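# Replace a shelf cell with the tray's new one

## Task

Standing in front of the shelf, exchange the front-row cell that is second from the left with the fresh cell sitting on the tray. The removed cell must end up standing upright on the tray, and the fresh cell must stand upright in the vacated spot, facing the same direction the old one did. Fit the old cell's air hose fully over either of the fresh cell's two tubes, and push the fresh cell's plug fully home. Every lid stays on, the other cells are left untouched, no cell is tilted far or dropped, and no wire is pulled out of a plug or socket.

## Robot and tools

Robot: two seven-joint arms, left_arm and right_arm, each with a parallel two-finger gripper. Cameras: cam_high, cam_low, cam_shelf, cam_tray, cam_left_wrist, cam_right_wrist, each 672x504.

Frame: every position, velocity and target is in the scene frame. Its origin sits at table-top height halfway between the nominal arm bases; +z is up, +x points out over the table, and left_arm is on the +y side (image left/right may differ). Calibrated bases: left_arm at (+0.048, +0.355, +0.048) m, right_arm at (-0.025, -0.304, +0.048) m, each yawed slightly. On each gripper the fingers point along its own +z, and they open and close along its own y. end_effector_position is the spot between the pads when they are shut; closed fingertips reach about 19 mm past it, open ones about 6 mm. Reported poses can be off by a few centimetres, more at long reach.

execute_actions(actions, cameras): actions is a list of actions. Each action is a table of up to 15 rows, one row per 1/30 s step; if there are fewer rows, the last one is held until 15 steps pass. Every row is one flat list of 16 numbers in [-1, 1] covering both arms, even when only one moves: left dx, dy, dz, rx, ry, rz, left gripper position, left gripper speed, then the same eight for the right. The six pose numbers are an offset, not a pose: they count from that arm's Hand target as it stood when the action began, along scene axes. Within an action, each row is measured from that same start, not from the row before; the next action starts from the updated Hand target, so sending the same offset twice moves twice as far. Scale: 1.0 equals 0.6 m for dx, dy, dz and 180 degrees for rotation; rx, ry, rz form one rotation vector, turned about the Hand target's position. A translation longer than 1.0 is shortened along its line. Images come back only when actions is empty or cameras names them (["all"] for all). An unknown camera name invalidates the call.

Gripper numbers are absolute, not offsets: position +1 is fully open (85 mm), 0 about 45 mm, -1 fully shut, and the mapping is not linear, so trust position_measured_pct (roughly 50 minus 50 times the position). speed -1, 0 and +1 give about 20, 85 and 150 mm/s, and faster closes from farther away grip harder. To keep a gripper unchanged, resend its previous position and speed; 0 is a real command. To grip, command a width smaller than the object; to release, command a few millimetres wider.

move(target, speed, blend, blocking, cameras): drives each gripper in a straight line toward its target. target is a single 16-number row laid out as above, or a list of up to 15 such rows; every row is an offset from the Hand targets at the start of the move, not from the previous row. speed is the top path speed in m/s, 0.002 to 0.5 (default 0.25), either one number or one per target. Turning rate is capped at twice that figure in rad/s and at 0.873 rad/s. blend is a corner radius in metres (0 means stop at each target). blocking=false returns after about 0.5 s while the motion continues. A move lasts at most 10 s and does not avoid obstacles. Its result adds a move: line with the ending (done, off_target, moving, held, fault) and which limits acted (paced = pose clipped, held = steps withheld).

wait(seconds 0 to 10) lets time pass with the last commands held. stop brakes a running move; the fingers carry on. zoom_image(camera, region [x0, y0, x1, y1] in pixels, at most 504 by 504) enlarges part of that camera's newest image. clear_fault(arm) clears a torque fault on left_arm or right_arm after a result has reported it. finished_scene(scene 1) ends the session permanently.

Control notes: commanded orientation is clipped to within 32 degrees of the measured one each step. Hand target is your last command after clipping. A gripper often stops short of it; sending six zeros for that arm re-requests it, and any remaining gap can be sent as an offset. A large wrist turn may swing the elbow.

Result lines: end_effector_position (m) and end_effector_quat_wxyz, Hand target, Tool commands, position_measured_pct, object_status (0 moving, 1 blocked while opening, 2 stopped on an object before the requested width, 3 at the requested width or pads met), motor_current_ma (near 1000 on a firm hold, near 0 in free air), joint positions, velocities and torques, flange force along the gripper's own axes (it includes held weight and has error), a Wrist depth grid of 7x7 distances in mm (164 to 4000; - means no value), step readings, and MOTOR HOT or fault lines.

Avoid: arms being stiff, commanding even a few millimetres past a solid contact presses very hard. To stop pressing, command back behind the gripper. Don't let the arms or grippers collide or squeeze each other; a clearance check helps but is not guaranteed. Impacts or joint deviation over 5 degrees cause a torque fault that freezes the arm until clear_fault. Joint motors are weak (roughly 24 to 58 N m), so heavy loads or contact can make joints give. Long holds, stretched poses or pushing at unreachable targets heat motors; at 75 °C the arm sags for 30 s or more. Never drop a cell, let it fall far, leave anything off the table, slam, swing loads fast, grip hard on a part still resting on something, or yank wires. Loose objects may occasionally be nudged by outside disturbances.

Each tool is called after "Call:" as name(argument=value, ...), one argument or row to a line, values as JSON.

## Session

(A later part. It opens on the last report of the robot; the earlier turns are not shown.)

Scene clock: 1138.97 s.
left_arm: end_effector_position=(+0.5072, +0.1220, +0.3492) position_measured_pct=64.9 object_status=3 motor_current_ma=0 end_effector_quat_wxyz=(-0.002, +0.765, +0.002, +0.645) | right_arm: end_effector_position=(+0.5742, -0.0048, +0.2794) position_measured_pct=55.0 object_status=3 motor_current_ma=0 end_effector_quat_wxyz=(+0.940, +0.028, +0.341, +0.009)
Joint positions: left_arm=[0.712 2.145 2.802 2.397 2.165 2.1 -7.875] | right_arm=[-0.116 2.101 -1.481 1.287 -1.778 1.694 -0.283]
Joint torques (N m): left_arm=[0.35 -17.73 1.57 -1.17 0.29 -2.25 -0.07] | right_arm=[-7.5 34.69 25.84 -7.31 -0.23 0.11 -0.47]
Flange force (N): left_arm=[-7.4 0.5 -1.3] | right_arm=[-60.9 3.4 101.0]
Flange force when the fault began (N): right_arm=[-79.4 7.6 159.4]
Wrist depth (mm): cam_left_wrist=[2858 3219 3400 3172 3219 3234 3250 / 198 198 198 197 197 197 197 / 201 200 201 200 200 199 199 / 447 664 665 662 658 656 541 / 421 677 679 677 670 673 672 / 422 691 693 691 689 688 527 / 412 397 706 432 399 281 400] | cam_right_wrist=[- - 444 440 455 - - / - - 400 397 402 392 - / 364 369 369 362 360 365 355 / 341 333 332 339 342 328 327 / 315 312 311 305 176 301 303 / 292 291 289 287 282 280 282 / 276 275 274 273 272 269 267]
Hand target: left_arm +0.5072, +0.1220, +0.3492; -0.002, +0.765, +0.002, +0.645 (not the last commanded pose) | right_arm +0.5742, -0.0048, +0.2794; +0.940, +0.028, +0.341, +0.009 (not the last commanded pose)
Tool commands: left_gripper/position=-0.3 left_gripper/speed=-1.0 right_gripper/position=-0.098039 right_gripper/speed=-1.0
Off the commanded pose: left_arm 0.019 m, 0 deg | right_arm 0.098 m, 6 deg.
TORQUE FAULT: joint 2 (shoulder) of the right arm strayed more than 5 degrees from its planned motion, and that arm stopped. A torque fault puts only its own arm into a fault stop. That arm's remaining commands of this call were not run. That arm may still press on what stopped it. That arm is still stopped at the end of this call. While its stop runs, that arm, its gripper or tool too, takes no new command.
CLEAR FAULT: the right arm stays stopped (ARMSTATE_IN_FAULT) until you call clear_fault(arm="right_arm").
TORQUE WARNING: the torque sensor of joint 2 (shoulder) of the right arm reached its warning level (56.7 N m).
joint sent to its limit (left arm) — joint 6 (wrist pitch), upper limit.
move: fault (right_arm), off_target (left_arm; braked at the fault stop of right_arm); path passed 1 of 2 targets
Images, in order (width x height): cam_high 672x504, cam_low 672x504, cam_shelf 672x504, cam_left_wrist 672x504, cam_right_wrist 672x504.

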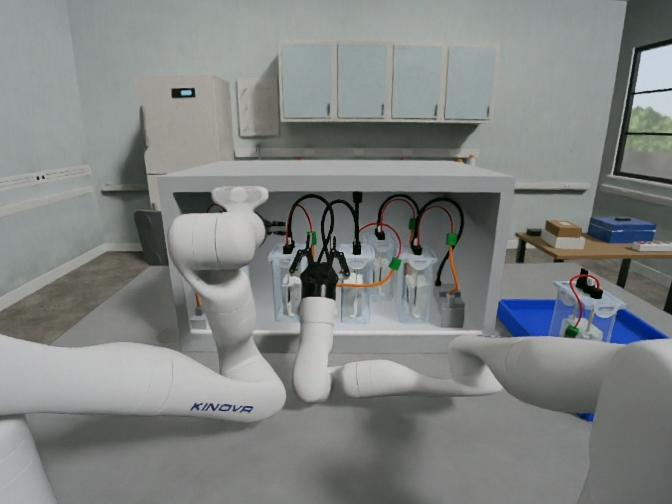

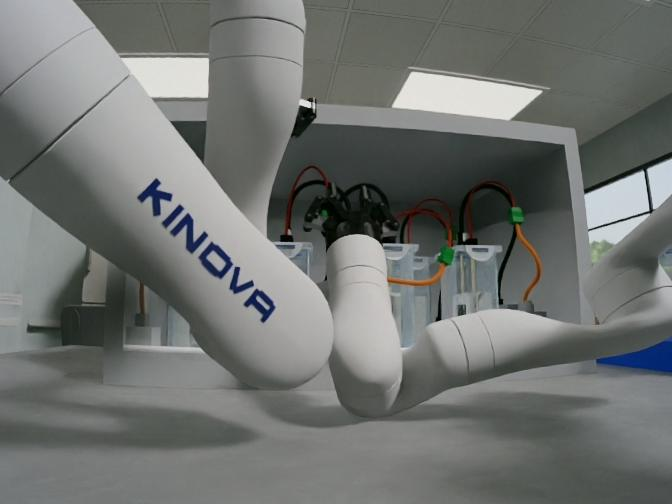

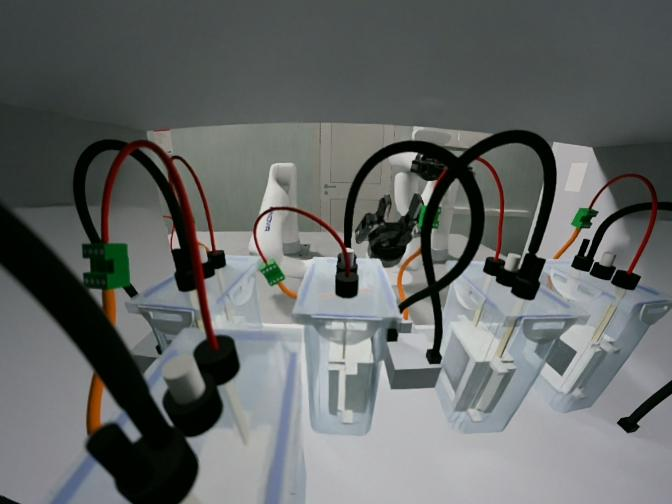

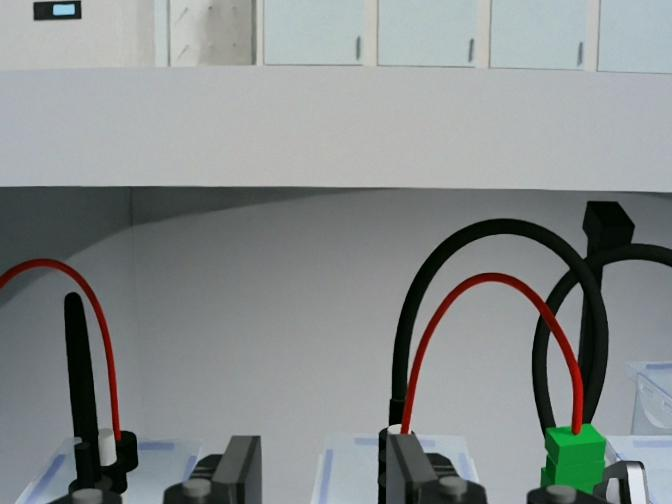

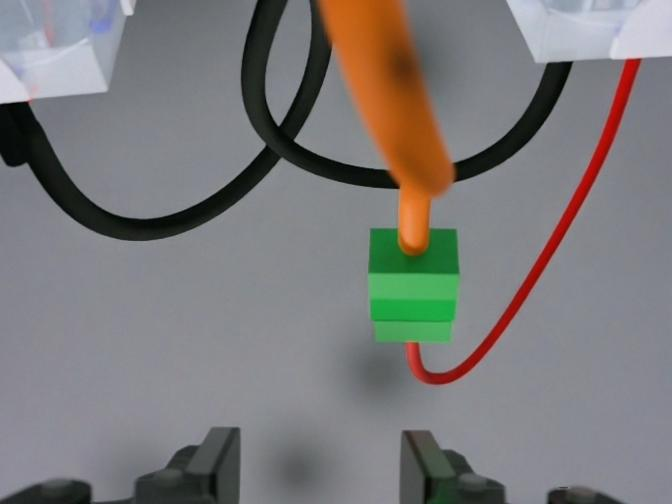

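Call:
clear_fault(
  arm="right_arm",
)

Call:
move(
  target=[0, 0, 0, 0, 0, 0, -0.3, -1, 0, 0, 0.05, 0, 0, 0, -0.1, -1],
  speed=0.06,
  cameras=["cam_shelf", "cam_low", "cam_right_wrist"],
)

Scene clock: 1140.30 s.
left_arm: end_effector_position=(+0.5072, +0.1220, +0.3492) position_measured_pct=64.9 object_status=3 motor_current_ma=0 end_effector_quat_wxyz=(-0.002, +0.765, +0.002, +0.645) | right_arm: end_effector_position=(+0.5742, -0.0048, +0.2794) position_measured_pct=55.0 object_status=3 motor_current_ma=0 end_effector_quat_wxyz=(+0.940, +0.028, +0.341, +0.009)
Joint positions: left_arm=[0.712 2.145 2.802 2.397 2.165 2.1 -7.875] | right_arm=[-0.116 2.101 -1.481 1.287 -1.778 1.694 -0.283]
Joint torques (N m): left_arm=[0.42 -17.64 1.53 -1.18 0.31 -2.33 -0.05] | right_arm=[-7.61 34.69 25.82 -7.33 -0.25 0.11 -0.42]
Flange force (N): left_arm=[-7.0 0.2 -1.6] | right_arm=[-60.9 3.0 101.0]
Wrist depth (mm): cam_left_wrist=[2870 3219 3435 3219 3157 3219 3250 / 198 198 197 197 197 196 197 / 201 201 201 200 200 199 199 / 447 664 664 667 661 656 543 / 420 674 675 677 670 675 671 / 422 694 693 693 686 688 528 / 413 396 705 433 400 282 400] | cam_right_wrist=[- - 445 441 456 - - / - - 400 399 403 392 - / 364 368 370 362 360 365 354 / 341 334 332 - 342 329 327 / 315 313 311 303 174 301 303 / 292 291 289 287 282 280 282 / 276 276 274 272 271 268 266]
Hand target: left_arm +0.5072, +0.1220, +0.3492; -0.002, +0.765, +0.002, +0.645 (not the last commanded pose) | right_arm +0.5742, -0.0048, +0.2794; +0.940, +0.028, +0.341, +0.009 (not the last commanded pose)
Tool commands: left_gripper/position=-0.3 left_gripper/speed=-1.0 right_gripper/position=-0.098039 right_gripper/speed=-1.0
Off the commanded pose: left_arm 0.019 m, 0 deg | right_arm 0.098 m, 6 deg.
TORQUE FAULT, CONTINUED: the right arm's stop, for the torque fault of joint 2 (shoulder) that an earlier result reported, is over. The call counts as one of the actions that you can send in this scene. That arm's target is now where it stood when the stop ended, not its last command. That arm's gripper keeps its grip as last carried out, and that arm accepts commands again: back off and push less far.
CLEAR FAULT: your call cleared the right arm's torque fault.

Scene clock: 1141.10 s.
left_arm: end_effector_position=(+0.5072, +0.1220, +0.3492) position_measured_pct=64.9 object_status=3 motor_current_ma=0 end_effector_quat_wxyz=(-0.002, +0.765, +0.002, +0.645) | right_arm: end_effector_position=(+0.5742, -0.0048, +0.3093) position_measured_pct=55.0 object_status=3 motor_current_ma=0 end_effector_quat_wxyz=(+0.940, +0.028, +0.341, +0.009)
Joint positions: left_arm=[0.712 2.145 2.802 2.397 2.165 2.1 -7.875] | right_arm=[-0.102 2.063 -1.499 1.351 -1.802 1.672 -0.227]
Joint torques (N m): left_arm=[0.39 -17.74 1.6 -1 0.31 -2.25 -0.02] | right_arm=[2.88 -20.59 -6.85 4 2.1 0.07 -0.44]
Flange force (N): left_arm=[-7.2 0.8 -1.2] | right_arm=[1.0 9.2 0.3]
Wrist depth (mm): cam_left_wrist=[2846 3266 3490 3203 3234 3234 3188 / 198 198 198 197 197 197 197 / 201 200 200 200 200 200 199 / 448 661 666 662 658 658 543 / 421 675 675 679 671 672 671 / 422 691 692 691 688 687 529 / 412 397 705 431 398 282 401] | cam_right_wrist=[- - 443 460 439 - 434 / 399 - 404 403 410 400 397 / 362 361 353 357 350 350 360 / 330 329 333 - - 325 329 / 304 303 303 292 291 299 299 / 281 280 280 279 275 274 276 / 265 265 265 264 263 262 262]
Hand target: left_arm +0.5072, +0.1220, +0.3492; -0.002, +0.765, +0.002, +0.645 | right_arm +0.5742, -0.0048, +0.3094; +0.940, +0.028, +0.341, +0.009
Off the commanded pose: left_arm 0.000 m, 0 deg | right_arm 0.000 m, 0 deg.
move: done
Images, in order (width x height): cam_low 672x504, cam_shelf 672x504, cam_right_wrist 672x504.

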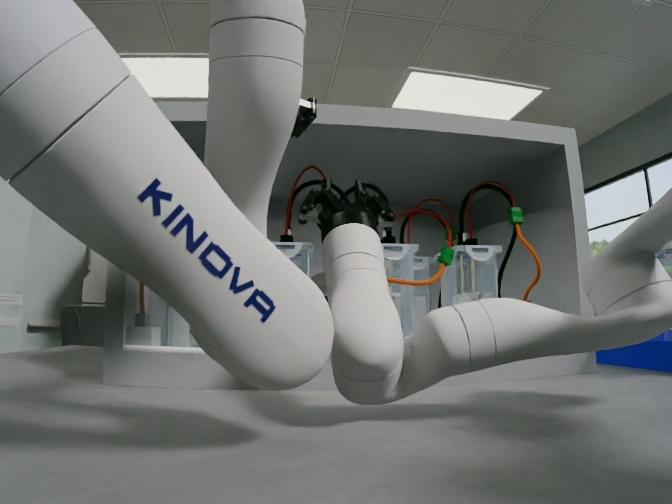

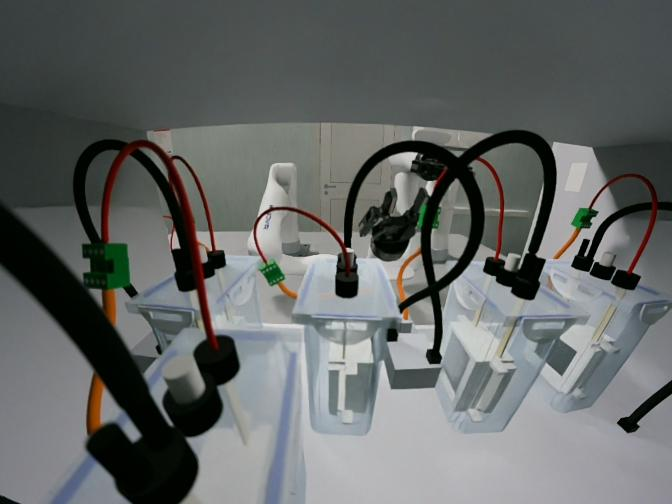

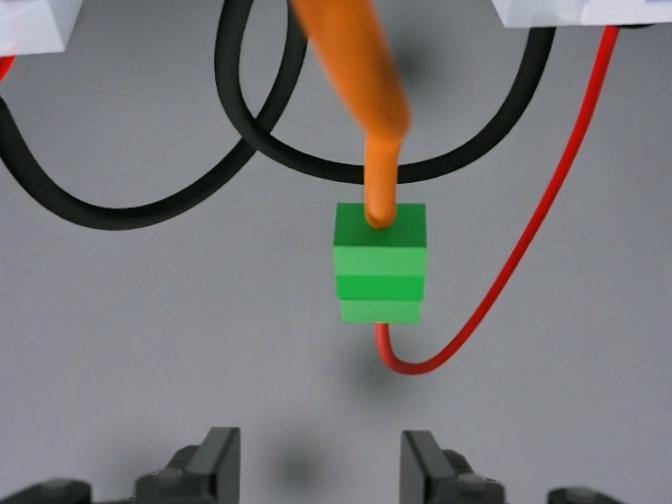

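Call:
zoom_image(
  camera="cam_left_wrist",
  region=[0, 404, 240, 504],
)

Call:
zoom_image(
  camera="cam_left_wrist",
  region=[300, 404, 540, 504],
)

Call:
zoom_image(
  camera="cam_shelf",
  region=[380, 220, 672, 440],
)

This scene's latest camera images include none from cam_left_wrist. They are from: cam_low, cam_shelf, cam_right_wrist. cam_left_wrist's image comes with the result of a call that names it in "cameras".

This scene's latest camera images include none from cam_left_wrist. They are from: cam_low, cam_shelf, cam_right_wrist. cam_left_wrist's image comes with the result of a call that names it in "cameras".

Scaled by 1.726 from the camera's 672x504 image, which has a finer 960x720 frame.

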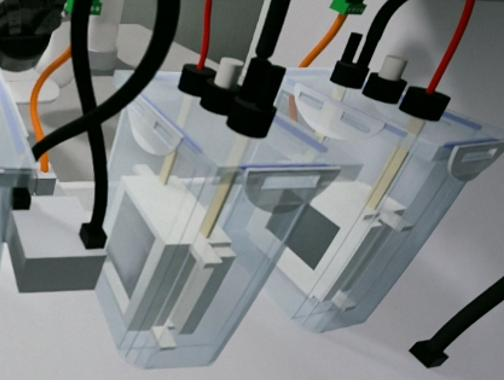

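Call:
move(
  target=[
    [-0.02, 0.07, 0, 0, 0, 0, -0.3, -1, -0.12, -0.05, 0.05, 0, 0.12, 0, -0.1, -1],
    [-0.045, 0.138, 0, 0, 0, 0, -0.3, -1, -0.12, -0.27, 0.04, 0, 0.333, 0, -0.1, -1],
  ],
  speed=0.12,
  blend=0.03,
  cameras=["cam_shelf", "cam_low", "cam_right_wrist", "cam_left_wrist", "cam_high"],
)

Call:
zoom_image(
  camera="cam_left_wrist",
  region=[440, 354, 672, 504],
)

Call:
zoom_image(
  camera="cam_shelf",
  region=[400, 180, 480, 260],
)

Scene clock: 1158.67 s.
left_arm: end_effector_position=(+0.4808, +0.2040, +0.3494) position_measured_pct=64.9 object_status=3 motor_current_ma=0 end_effector_quat_wxyz=(-0.022, +0.774, +0.019, +0.633) | right_arm: end_effector_position=(+0.5022, -0.1668, +0.3333) position_measured_pct=55.0 object_status=3 motor_current_ma=0 end_effector_quat_wxyz=(+0.644, +0.028, +0.765, -0.006)
Joint positions: left_arm=[1.15 1.99 3.465 2.578 1.999 1.757 -8.508] | right_arm=[-0.371 2.159 -2.768 2.425 -2.576 2.103 1.403]
Joint torques (N m): left_arm=[0.29 -15.26 -2.48 -4.28 1.91 -1.7 0] | right_arm=[2.96 -16.62 -0.42 0.46 0.58 -3.05 -0.53]
Flange force (N): left_arm=[-4.5 2.6 -3.4] | right_arm=[-3.3 3.1 -3.9]
Wrist depth (mm): cam_left_wrist=[2947 2883 3527 3453 3219 3142 3128 / 230 228 226 224 221 220 217 / 241 317 230 682 675 666 222 / 257 376 599 696 689 682 672 / 258 379 527 711 708 696 689 / 258 321 359 722 723 431 705 / 262 350 383 399 733 383 383] | cam_right_wrist=[368 334 506 486 336 342 342 / 495 410 537 481 409 702 609 / 367 294 302 499 298 300 691 / 560 344 438 437 347 669 677 / 606 655 660 660 661 664 666 / 563 647 649 652 649 650 652 / 563 638 631 646 641 369 646]
Hand target: left_arm +0.4802, +0.2048, +0.3492; -0.002, +0.765, +0.002, +0.645 | right_arm +0.5022, -0.1668, +0.3334; +0.644, +0.028, +0.765, -0.006
Off the commanded pose: left_arm 0.001 m, 3 deg | right_arm 0.000 m, 0 deg.
joint sent to its limit (left arm) — joint 4 (elbow), upper limit, where the elbow is as bent as it goes. The joint targets are off in orientation, not in position.
joint sent to its limit (right arm) — joint 6 (wrist pitch), upper limit. The joint targets still meet the commanded pose.
move: off_target (left_arm)
Images, in order (width x height): cam_high 672x504, cam_low 672x504, cam_shelf 672x504, cam_left_wrist 672x504, cam_right_wrist 672x504.

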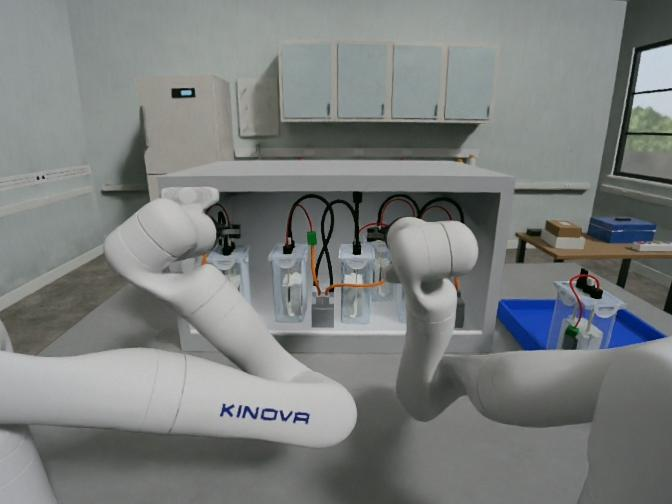

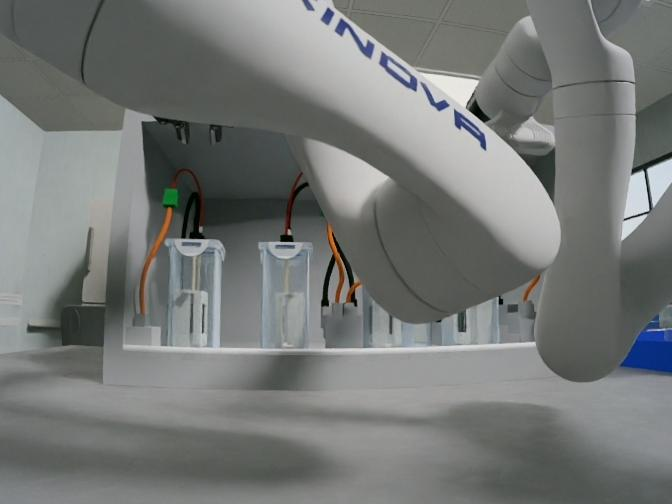

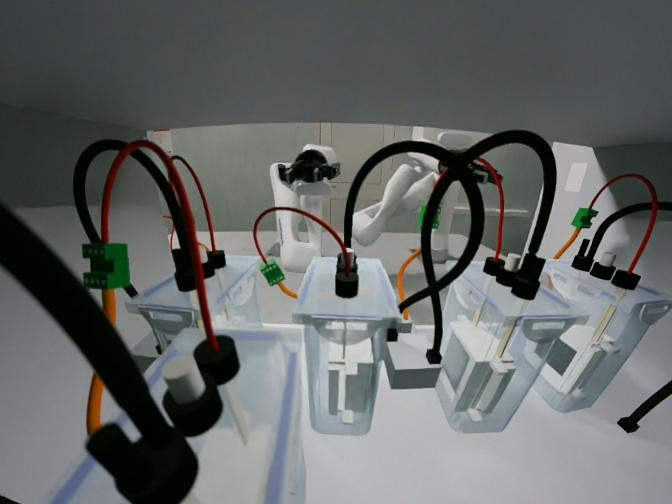

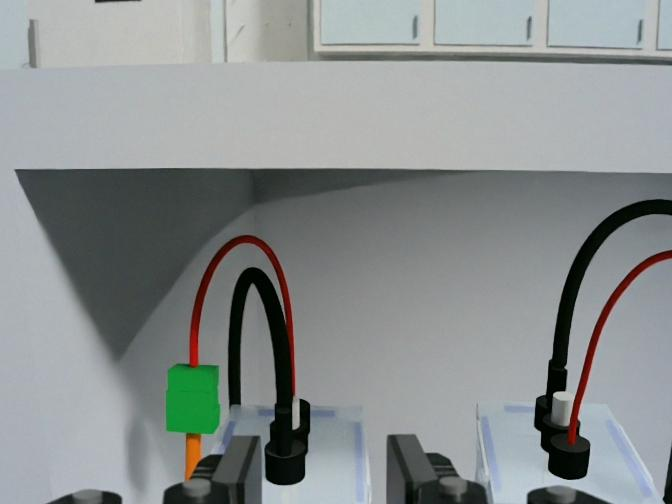

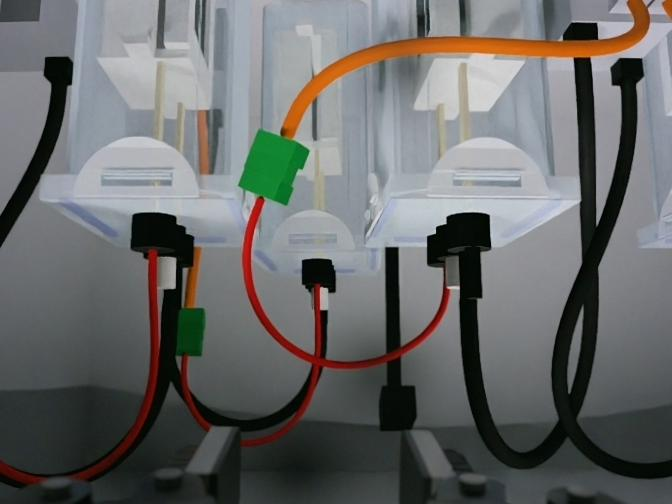

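Scaled by 2.172.

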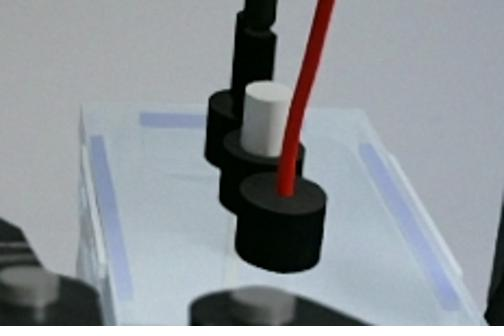

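Scaled by 6.300 from the camera's 672x504 image, which has a finer 960x720 frame.

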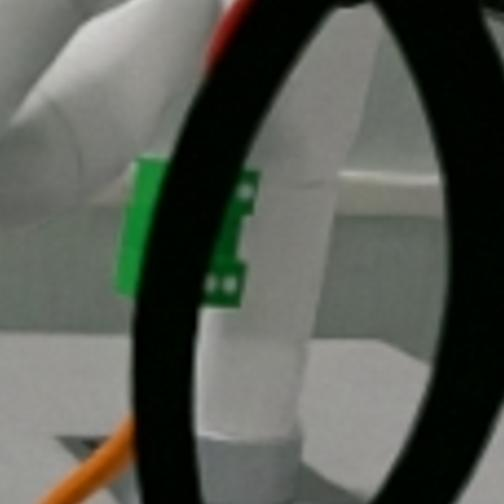

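Call:
move(
  target=[-0.18, 0.2, 0.22, 0, 0.19, 0, -0.3, -1, 0, 0, 0, 0, 0, 0, -0.1, -1],
  speed=0.15,
  cameras=["cam_high", "cam_low"],
)

Scene clock: 1165.90 s.
left_arm: end_effector_position=(+0.3722, +0.3248, +0.4812) position_measured_pct=64.9 object_status=3 motor_current_ma=0 end_effector_quat_wxyz=(-0.003, +0.920, +0.002, +0.391) | right_arm: end_effector_position=(+0.5022, -0.1668, +0.3334) position_measured_pct=55.0 object_status=3 motor_current_ma=0 end_effector_quat_wxyz=(+0.644, +0.028, +0.765, -0.006)
Joint positions: left_arm=[1.113 0.964 3.425 2.086 1.133 1.961 -9.216] | right_arm=[-0.371 2.159 -2.768 2.425 -2.576 2.103 1.403]
Joint torques (N m): left_arm=[0.3 -10.86 -2.02 -8.08 2.16 0.18 -0.02] | right_arm=[2.91 -16.59 -0.38 0.5 0.6 -2.98 -0.44]
Flange force (N): left_arm=[-6.0 3.8 -0.7] | right_arm=[-3.3 3.2 -3.2]
Wrist depth (mm): cam_left_wrist=[1535 1535 388 368 370 381 383 / 1731 1727 329 329 328 327 327 / 994 968 363 341 341 589 505 / 859 862 825 456 533 796 544 / 776 775 765 490 602 711 617 / 711 716 703 599 663 664 642 / 664 670 660 590 633 634 633] | cam_right_wrist=[367 334 505 488 337 341 343 / 496 410 535 480 409 699 609 / 367 295 302 498 298 301 690 / 564 343 437 438 348 673 674 / 604 657 662 662 661 664 667 / 560 642 651 651 649 646 655 / 562 639 631 644 642 368 646]
Hand target: left_arm +0.3722, +0.3248, +0.4812; -0.003, +0.920, +0.002, +0.391 | right_arm +0.5022, -0.1668, +0.3334; +0.644, +0.028, +0.765, -0.006
Off the commanded pose: left_arm 0.000 m, 0 deg | right_arm 0.000 m, 0 deg.
move: done
Images, in order (width x height): cam_high 672x504, cam_low 672x504.

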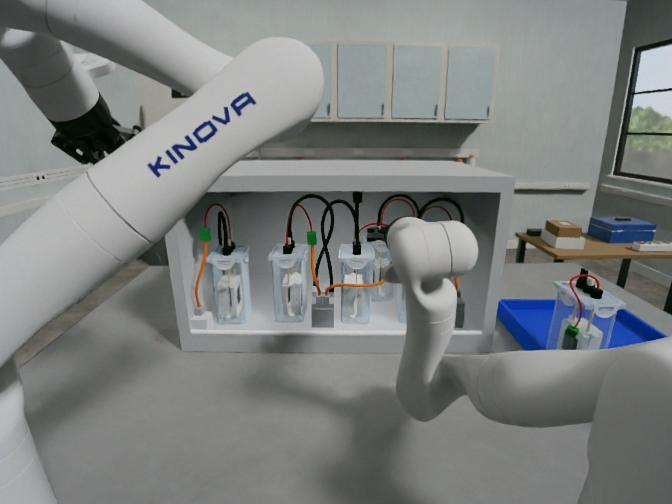

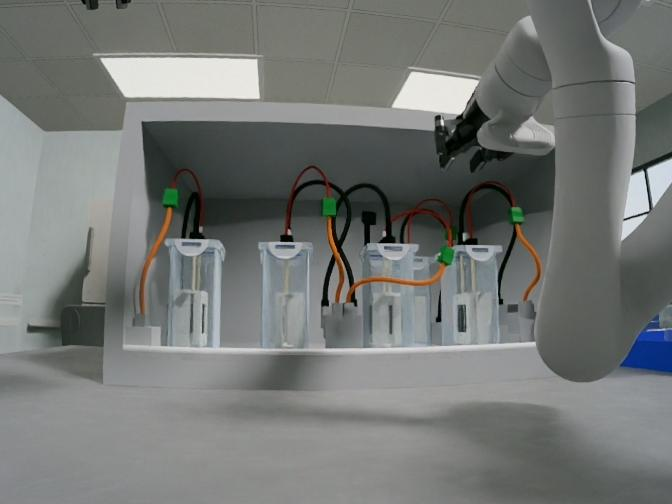

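Call:
zoom_image(
  camera="cam_low",
  region=[140, 160, 440, 360],
)

Call:
zoom_image(
  camera="cam_high",
  region=[180, 190, 400, 340],
)

Scaled by 1.680 from the camera's 672x504 image, which has a finer 960x720 frame.

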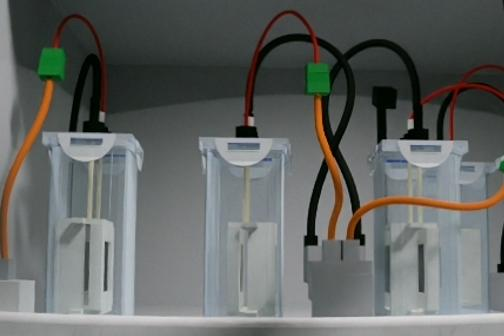

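Scaled by 2.291 from the camera's 672x504 image, which has a finer 960x720 frame.

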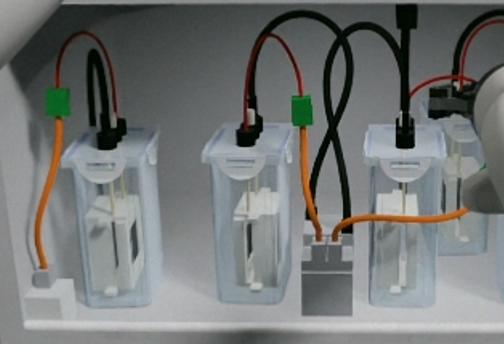

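Call:
move(
  target=[
    [0, 0, 0, 0, 0, 0, -0.3, -1, 0, 0.15, 0, -0.0025, -0.03, -0.002, 1, 0],
    [0, 0, 0, 0, 0, 0, -0.3, -1, 0.03, 0.434, -0.06, -0.0049, -0.0541, -0.0046, 1, 0],
    [0, 0, 0, 0, 0, 0, -0.3, -1, 0.0463, 0.434, -0.2457, -0.0049, -0.0541, -0.0046, 1, 0],
  ],
  speed=0.15,
  blend=[0.03, 0.03, 0],
  cameras=["cam_high", "cam_right_wrist", "cam_low"],
)

Scene clock: 1174.70 s.
left_arm: end_effector_position=(+0.3722, +0.3248, +0.4812) position_measured_pct=64.9 object_status=3 motor_current_ma=0 end_effector_quat_wxyz=(-0.003, +0.920, +0.002, +0.391) | right_arm: end_effector_position=(+0.5300, +0.0936, +0.1860) position_measured_pct=0.0 object_status=3 motor_current_ma=0 end_effector_quat_wxyz=(+0.707, +0.029, +0.707, -0.014)
Joint positions: left_arm=[1.113 0.964 3.425 2.086 1.133 1.961 -9.216] | right_arm=[-0.5 2.251 -2.066 1.626 -2.324 1.778 0.404]
Joint torques (N m): left_arm=[0.37 -10.91 -2.02 -8.08 2.21 0.1 0.02] | right_arm=[5.08 -8.18 -4.07 6 2.74 -1.37 -0.46]
Flange force (N): left_arm=[-6.2 3.9 -0.8] | right_arm=[-21.4 26.7 0.7]
Wrist depth (mm): cam_left_wrist=[1564 1549 389 369 370 382 383 / 1736 1745 330 329 329 328 327 / 994 975 362 342 490 589 506 / 853 859 827 456 533 798 545 / 778 777 765 489 602 713 616 / 713 711 704 601 664 664 640 / 666 665 662 593 630 632 635] | cam_right_wrist=[197 196 195 195 194 194 193 / 248 248 323 300 382 375 307 / 248 252 296 291 645 641 302 / 252 308 296 291 642 639 300 / 248 641 644 642 640 646 349 / 336 639 642 395 641 643 412 / 311 643 313 317 642 343 344]
Hand target: left_arm +0.3722, +0.3248, +0.4812; -0.003, +0.920, +0.002, +0.391 | right_arm +0.5300, +0.0936, +0.1859; +0.707, +0.029, +0.707, -0.014
Off the commanded pose: left_arm 0.000 m, 0 deg | right_arm 0.000 m, 0 deg.
move: done
Images, in order (width x height): cam_high 672x504, cam_low 672x504, cam_right_wrist 672x504.

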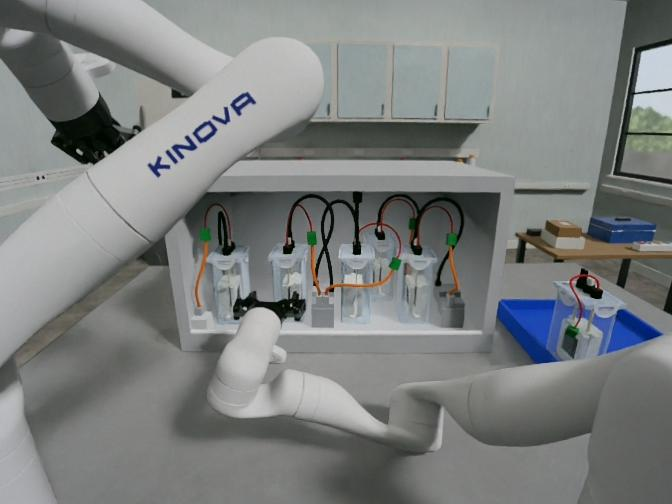

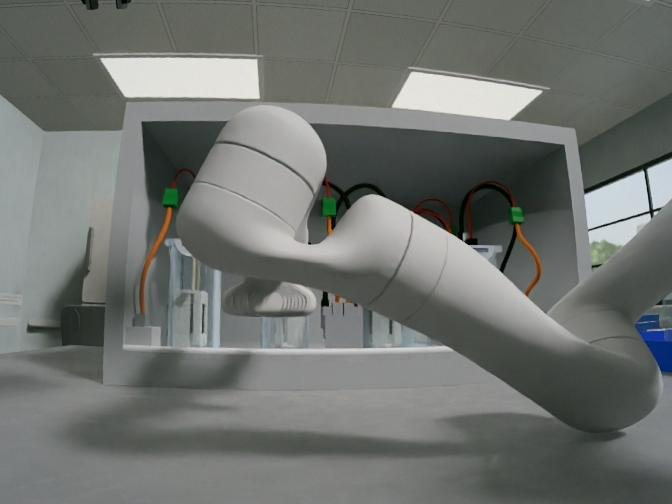

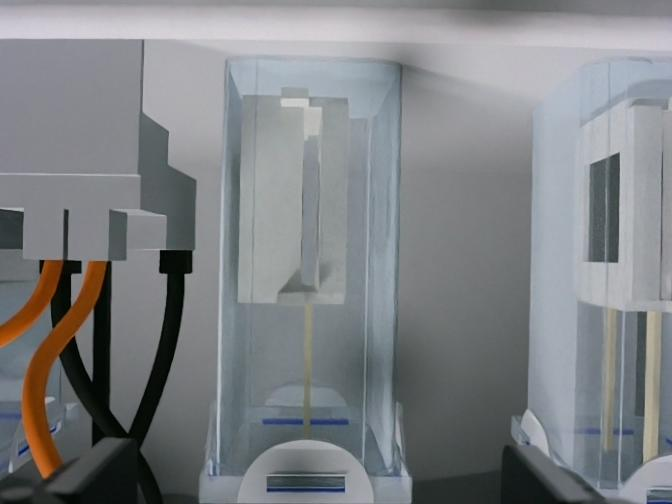

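Call:
move(
  target=[0,0,0,0,0,0,-0.3,-1,0.15,-0.0172,0,0,0,0,1,0],
  speed=0.12,
  cameras=["cam_right_wrist","cam_low"],
)

Scene clock: 1180.70 s.
left_arm: end_effector_position=(+0.3722, +0.3248, +0.4812) position_measured_pct=64.9 object_status=3 motor_current_ma=0 end_effector_quat_wxyz=(-0.003, +0.920, +0.002, +0.391) | right_arm: end_effector_position=(+0.6201, +0.0832, +0.1859) position_measured_pct=0.0 object_status=3 motor_current_ma=0 end_effector_quat_wxyz=(+0.706, +0.029, +0.707, -0.014)
Joint positions: left_arm=[1.113 0.964 3.425 2.086 1.133 1.961 -9.216] | right_arm=[-0.411 2.196 -2.104 1.462 -2.412 1.57 0.333]
Joint torques (N m): left_arm=[0.46 -10.84 -1.96 -8.16 2.22 0.11 -0.04] | right_arm=[3.26 -21.95 -4.82 6.5 2.95 -1.15 -0.48]
Flange force (N): left_arm=[-6.2 3.8 -0.8] | right_arm=[-2.4 8.3 -1.7]
Wrist depth (mm): cam_left_wrist=[1549 1553 388 368 370 381 383 / 1731 1718 329 329 329 328 327 / 991 969 362 341 490 587 505 / 859 857 825 458 532 802 544 / 774 778 764 490 602 711 616 / 710 711 701 601 663 655 610 / 664 669 660 590 629 594 467] | cam_right_wrist=[- 245 214 205 238 237 236 / - 194 204 204 362 360 354 / - 196 203 204 548 547 516 / 199 228 203 203 549 548 542 / - 550 203 197 550 548 540 / 475 551 547 548 547 548 536 / - 551 549 300 548 546 535]
Hand target: left_arm +0.3722, +0.3248, +0.4812; -0.003, +0.920, +0.002, +0.391 | right_arm +0.6200, +0.0833, +0.1859; +0.707, +0.029, +0.707, -0.014
Off the commanded pose: left_arm 0.000 m, 0 deg | right_arm 0.000 m, 0 deg.
move: done
Images, in order (width x height): cam_low 672x504, cam_right_wrist 672x504.

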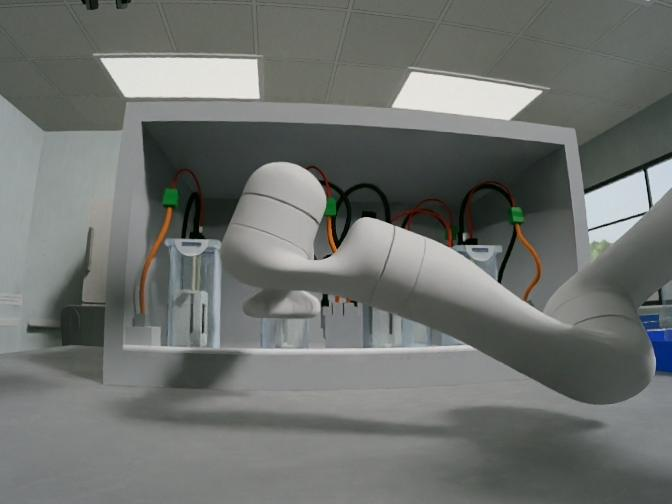

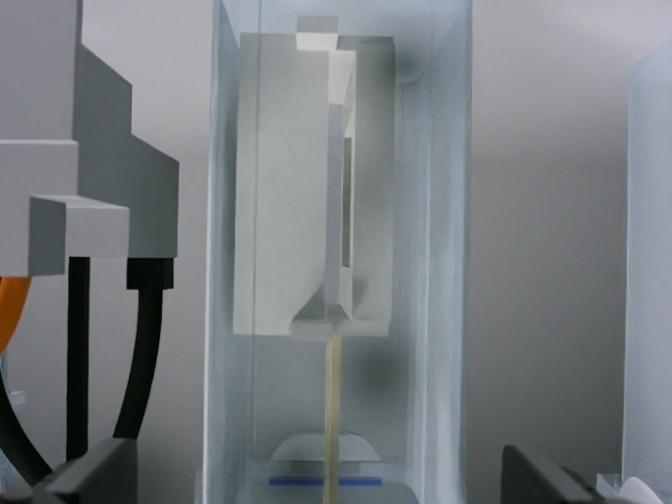

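Call:
move(
  target=[0,0,0,0,0,0,-0.3,-1,0.05,0.0043,0,0,0,0,1,0],
  speed=0.06,
  cameras=["cam_right_wrist","cam_shelf"],
)

Scene clock: 1184.53 s.
left_arm: end_effector_position=(+0.3722, +0.3248, +0.4812) position_measured_pct=64.9 object_status=3 motor_current_ma=0 end_effector_quat_wxyz=(-0.003, +0.920, +0.002, +0.391) | right_arm: end_effector_position=(+0.6500, +0.0858, +0.1859) position_measured_pct=0.0 object_status=3 motor_current_ma=0 end_effector_quat_wxyz=(+0.707, +0.029, +0.707, -0.014)
Joint positions: left_arm=[1.113 0.964 3.425 2.086 1.133 1.961 -9.216] | right_arm=[-0.406 2.166 -2.119 1.374 -2.435 1.499 0.299]
Joint torques (N m): left_arm=[0.29 -10.93 -2.01 -8.24 2.2 0.12 0.01] | right_arm=[2.96 -22.87 -4.73 6.84 2.95 -1.1 -0.45]
Flange force (N): left_arm=[-6.7 4.0 -0.6] | right_arm=[-1.8 8.3 -0.6]
Wrist depth (mm): cam_left_wrist=[1535 1546 388 368 370 382 383 / 1754 1722 329 329 329 328 327 / 997 975 362 342 490 589 508 / 854 859 828 456 533 795 544 / 776 779 772 489 601 708 605 / 712 711 704 601 662 523 500 / 665 667 658 593 631 617 447] | cam_right_wrist=[229 243 176 170 237 236 234 / - - 176 170 360 358 352 / 172 - 176 170 523 522 500 / 171 - 175 170 521 521 521 / 524 521 175 170 520 520 498 / 524 521 520 521 520 521 520 / 520 521 521 274 519 518 518]
Hand target: left_arm +0.3722, +0.3248, +0.4812; -0.003, +0.920, +0.002, +0.391 | right_arm +0.6500, +0.0858, +0.1859; +0.707, +0.029, +0.707, -0.014
Off the commanded pose: left_arm 0.000 m, 0 deg | right_arm 0.000 m, 0 deg.
move: done
Images, in order (width x height): cam_shelf 672x504, cam_right_wrist 672x504.

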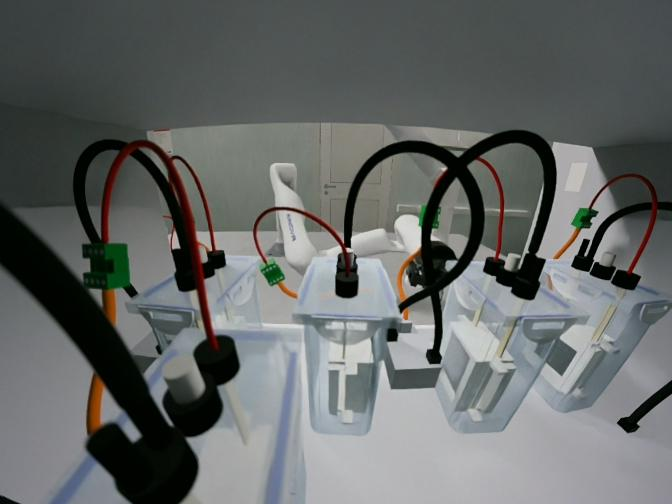

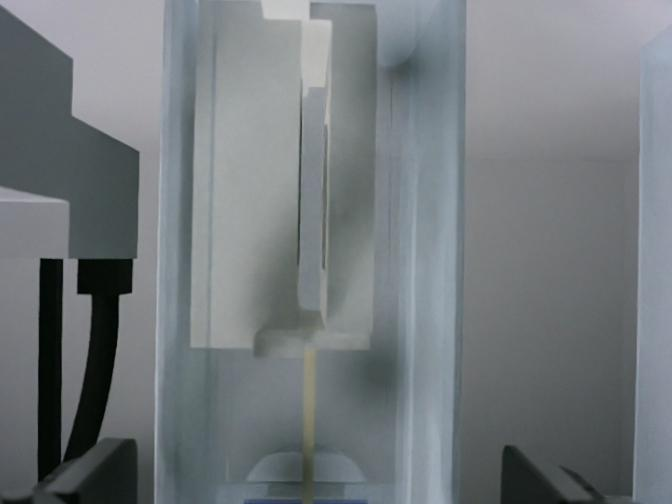

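Call:
move(
  target=[0,0,0,0,0,0,-0.3,-1,0.07,-0.0072,0,0,0,0,1,0],
  speed=0.05,
  cameras=["cam_right_wrist","cam_shelf"],
)

Scene clock: 1186.67 s.
left_arm: end_effector_position=(+0.3722, +0.3248, +0.4812) position_measured_pct=64.9 object_status=3 motor_current_ma=0 end_effector_quat_wxyz=(-0.003, +0.920, +0.002, +0.391) | right_arm: end_effector_position=(+0.6920, +0.0815, +0.1859) position_measured_pct=0.0 object_status=3 motor_current_ma=0 end_effector_quat_wxyz=(+0.707, +0.029, +0.707, -0.014)
Joint positions: left_arm=[1.113 0.964 3.425 2.086 1.133 1.961 -9.216] | right_arm=[-0.389 2.128 -2.134 1.263 -2.463 1.397 0.258]
Joint torques (N m): left_arm=[0.38 -10.87 -2.06 -8.14 2.22 0.11 -0.06] | right_arm=[3 -23.95 -4.61 6.99 2.94 -0.98 -0.39]
Flange force (N): left_arm=[-6.0 3.9 -0.6] | right_arm=[-1.6 8.5 0.3]
Wrist depth (mm): cam_left_wrist=[1553 1531 388 368 370 381 383 / 1745 1709 330 330 328 328 327 / 1000 976 363 342 492 590 508 / 854 856 829 457 534 799 545 / 778 776 763 490 601 571 539 / 712 713 705 599 660 653 477 / 663 670 659 593 630 633 448] | cam_right_wrist=[227 - - - - 234 233 / - - - - - 353 350 / - - - - - 479 478 / 171 - - - - 479 478 / 173 - - - - 478 478 / 404 - - 479 - 478 477 / 478 479 479 479 478 477 476]
Hand target: left_arm +0.3722, +0.3248, +0.4812; -0.003, +0.920, +0.002, +0.391 | right_arm +0.6920, +0.0815, +0.1859; +0.707, +0.029, +0.707, -0.014
Off the commanded pose: left_arm 0.000 m, 0 deg | right_arm 0.000 m, 0 deg.
move: done
Images, in order (width x height): cam_shelf 672x504, cam_right_wrist 672x504.

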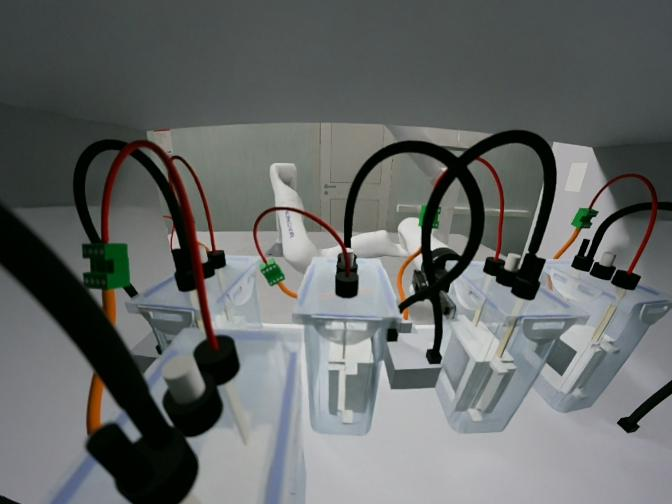

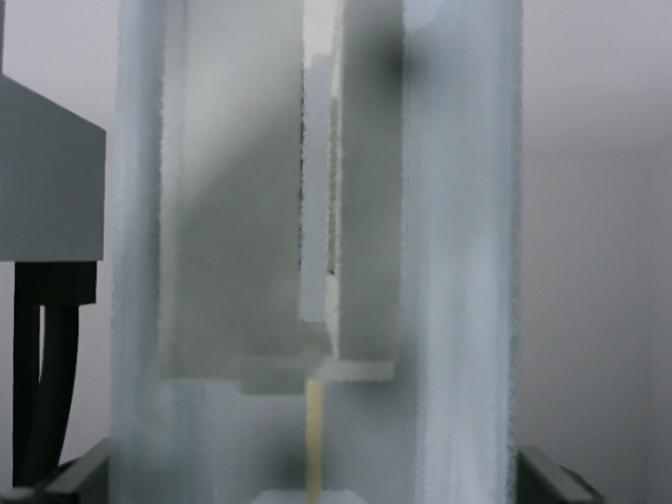

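Call:
move(
  target=[0,0,0,0,0,0,-0.3,-1,0,0,0,0,0,0,0.72,-1],
  cameras=["cam_right_wrist"],
)

Call:
wait(
  seconds=0.8,
)

Scene clock: 1188.63 s.
left_arm: end_effector_position=(+0.3722, +0.3248, +0.4812) position_measured_pct=64.9 object_status=3 motor_current_ma=0 end_effector_quat_wxyz=(-0.003, +0.920, +0.002, +0.391) | right_arm: end_effector_position=(+0.6920, +0.0815, +0.1859) position_measured_pct=10.0 object_status=0 motor_current_ma=1000 end_effector_quat_wxyz=(+0.707, +0.029, +0.707, -0.014)
Joint positions: left_arm=[1.113 0.964 3.425 2.086 1.133 1.961 -9.216] | right_arm=[-0.389 2.128 -2.134 1.263 -2.463 1.397 0.258]
Joint torques (N m): left_arm=[0.39 -10.92 -2.08 -8.17 2.17 0.13 -0.08] | right_arm=[3.44 -24.04 -5.11 6.11 2.31 -1.79 -0.79]
Flange force (N): left_arm=[-5.9 4.0 -0.4] | right_arm=[-2.9 5.6 -5.4]
Wrist depth (mm): cam_left_wrist=[1553 1556 389 368 370 382 384 / 1731 1722 329 329 329 328 327 / 996 976 363 342 491 589 507 / 854 861 829 456 533 796 543 / 772 781 765 489 601 575 553 / 708 714 705 599 665 653 483 / 665 668 660 590 630 630 447] | cam_right_wrist=[243 - - - - 234 233 / - - - - - 354 351 / - - - - - 478 478 / 169 - - - - 478 476 / 174 - - - - 478 477 / 403 - - 478 - 477 476 / 479 478 479 478 475 478 476]
Hand target: left_arm +0.3722, +0.3248, +0.4812; -0.003, +0.920, +0.002, +0.391 | right_arm +0.6920, +0.0815, +0.1859; +0.707, +0.029, +0.707, -0.014
Off the commanded pose: left_arm 0.000 m, 0 deg | right_arm 0.000 m, 0 deg.
move: done
Images, in order (width x height): cam_right_wrist 672x504.

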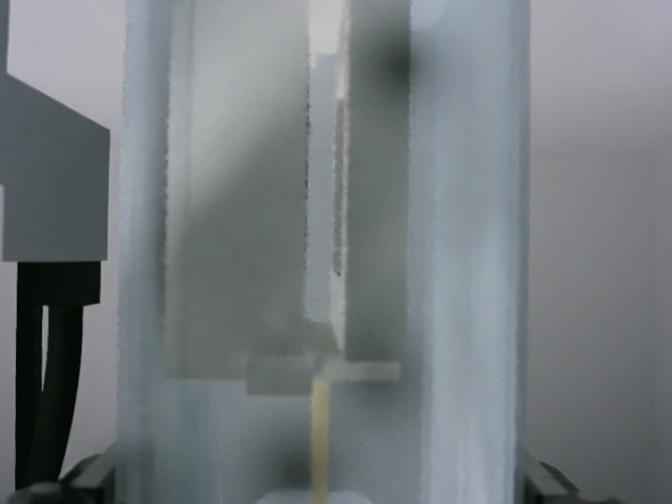

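Scene clock: 1189.43 s.
left_arm: end_effector_position=(+0.3722, +0.3248, +0.4812) position_measured_pct=64.9 object_status=3 motor_current_ma=0 end_effector_quat_wxyz=(-0.003, +0.920, +0.002, +0.391) | right_arm: end_effector_position=(+0.6920, +0.0815, +0.1859) position_measured_pct=10.0 object_status=2 motor_current_ma=1000 end_effector_quat_wxyz=(+0.707, +0.029, +0.707, -0.014)
Joint positions: left_arm=[1.113 0.964 3.425 2.086 1.133 1.961 -9.216] | right_arm=[-0.389 2.128 -2.134 1.263 -2.463 1.397 0.258]
Joint torques (N m): left_arm=[0.37 -10.93 -1.97 -8.13 2.13 0.18 -0.06] | right_arm=[3.39 -24.01 -5.07 6.18 2.3 -1.74 -0.82]
Flange force (N): left_arm=[-6.0 4.1 -0.6] | right_arm=[-2.9 5.8 -5.1]
Wrist depth (mm): cam_left_wrist=[1553 1538 389 367 370 382 385 / 1745 1722 329 329 328 328 327 / 994 968 362 341 490 587 507 / 852 859 823 456 533 796 545 / 774 779 765 490 602 576 555 / 713 711 698 601 660 652 480 / 665 665 660 589 631 633 447] | cam_right_wrist=[243 - - - - 234 233 / - - - - - 354 350 / - - - - - 479 477 / 169 - - - - 478 477 / 174 - - - - 477 477 / 404 - - 478 - 477 477 / 478 478 477 478 478 477 475]
Hand target: left_arm +0.3722, +0.3248, +0.4812; -0.003, +0.920, +0.002, +0.391 | right_arm +0.6920, +0.0815, +0.1859; +0.707, +0.029, +0.707, -0.014
Tool commands: left_gripper/position=-0.3 left_gripper/speed=-1.0 right_gripper/position=+0.72 right_gripper/speed=-1.0
Off the commanded pose: left_arm 0.000 m, 0 deg | right_arm 0.000 m, 0 deg.
wait: 0.80 s; at rest by 0.17 s

Call:
move(
  target=[
    [0,0,0,0,0,0,-0.3,-1,0,0,0.0075,0,0,0,0.72,-1],
    [0,0,0,0,0,0,-0.3,-1,-0.0183,0.0008,0.0075,0,0,0,0.72,-1],
  ],
  speed=0.03,
  cameras=["cam_right_wrist","cam_shelf","cam_high","cam_low"],
)

Scene clock: 1192.00 s.
left_arm: end_effector_position=(+0.3722, +0.3248, +0.4812) position_measured_pct=64.9 object_status=3 motor_current_ma=0 end_effector_quat_wxyz=(-0.003, +0.920, +0.002, +0.391) | right_arm: end_effector_position=(+0.6810, +0.0820, +0.1905) position_measured_pct=10.0 object_status=2 motor_current_ma=1000 end_effector_quat_wxyz=(+0.707, +0.029, +0.707, -0.014)
Joint positions: left_arm=[1.113 0.964 3.425 2.086 1.133 1.961 -9.216] | right_arm=[-0.391 2.134 -2.132 1.301 -2.462 1.428 0.278]
Joint torques (N m): left_arm=[0.4 -10.91 -1.98 -8.2 2.19 0.12 -0.03] | right_arm=[2.93 -37.32 -6.8 12.16 8.25 -2.6 -0.35]
Flange force (N): left_arm=[-6.3 4.0 -0.6] | right_arm=[15.5 8.3 0.7]
Wrist depth (mm): cam_left_wrist=[1556 1538 388 368 369 382 383 / 1727 1731 329 329 329 328 327 / 987 972 362 341 492 587 492 / 854 863 822 457 531 797 544 / 771 777 768 490 601 616 533 / 709 714 705 599 663 654 480 / 664 670 658 587 631 633 446] | cam_right_wrist=[- - - - - 241 240 / - - - - - 362 361 / - - - - - 489 488 / - - - - - 487 486 / 183 - - - - 488 487 / 185 - - 486 - 486 485 / 413 487 489 486 486 486 484]
Hand target: left_arm +0.3722, +0.3248, +0.4812; -0.003, +0.920, +0.002, +0.391 | right_arm +0.6810, +0.0820, +0.1904; +0.707, +0.029, +0.707, -0.014
Off the commanded pose: left_arm 0.000 m, 0 deg | right_arm 0.000 m, 0 deg.
move: done
Images, in order (width x height): cam_high 672x504, cam_low 672x504, cam_shelf 672x504, cam_right_wrist 672x504.

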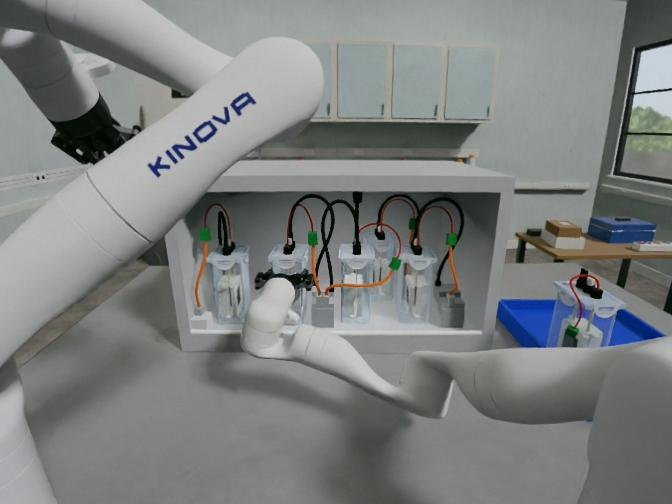

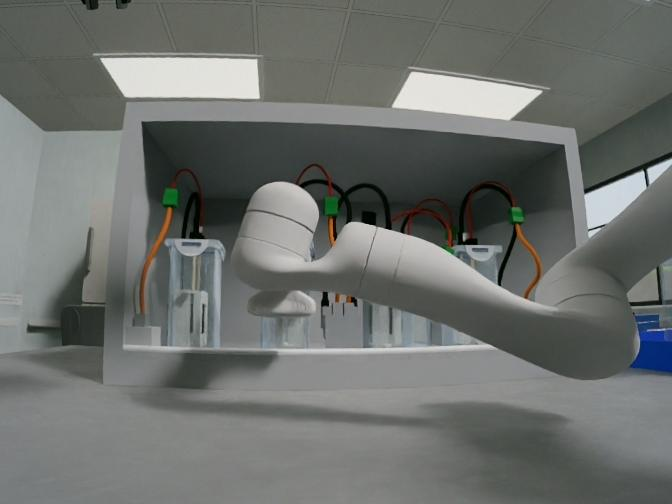

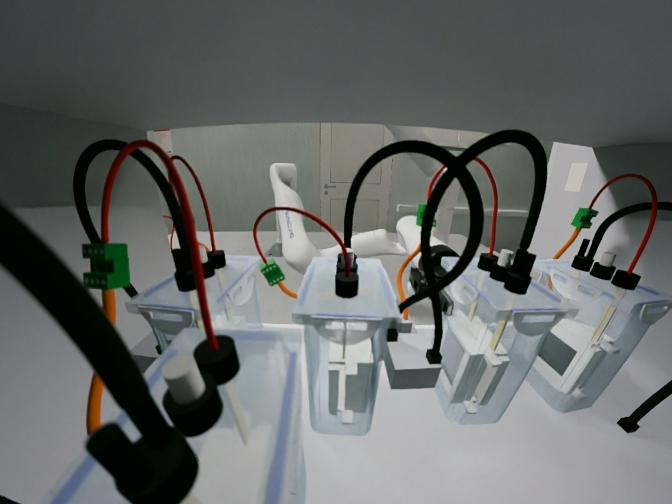

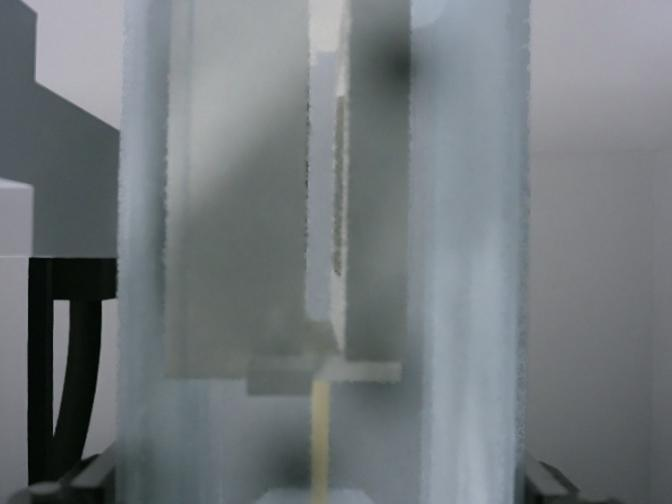

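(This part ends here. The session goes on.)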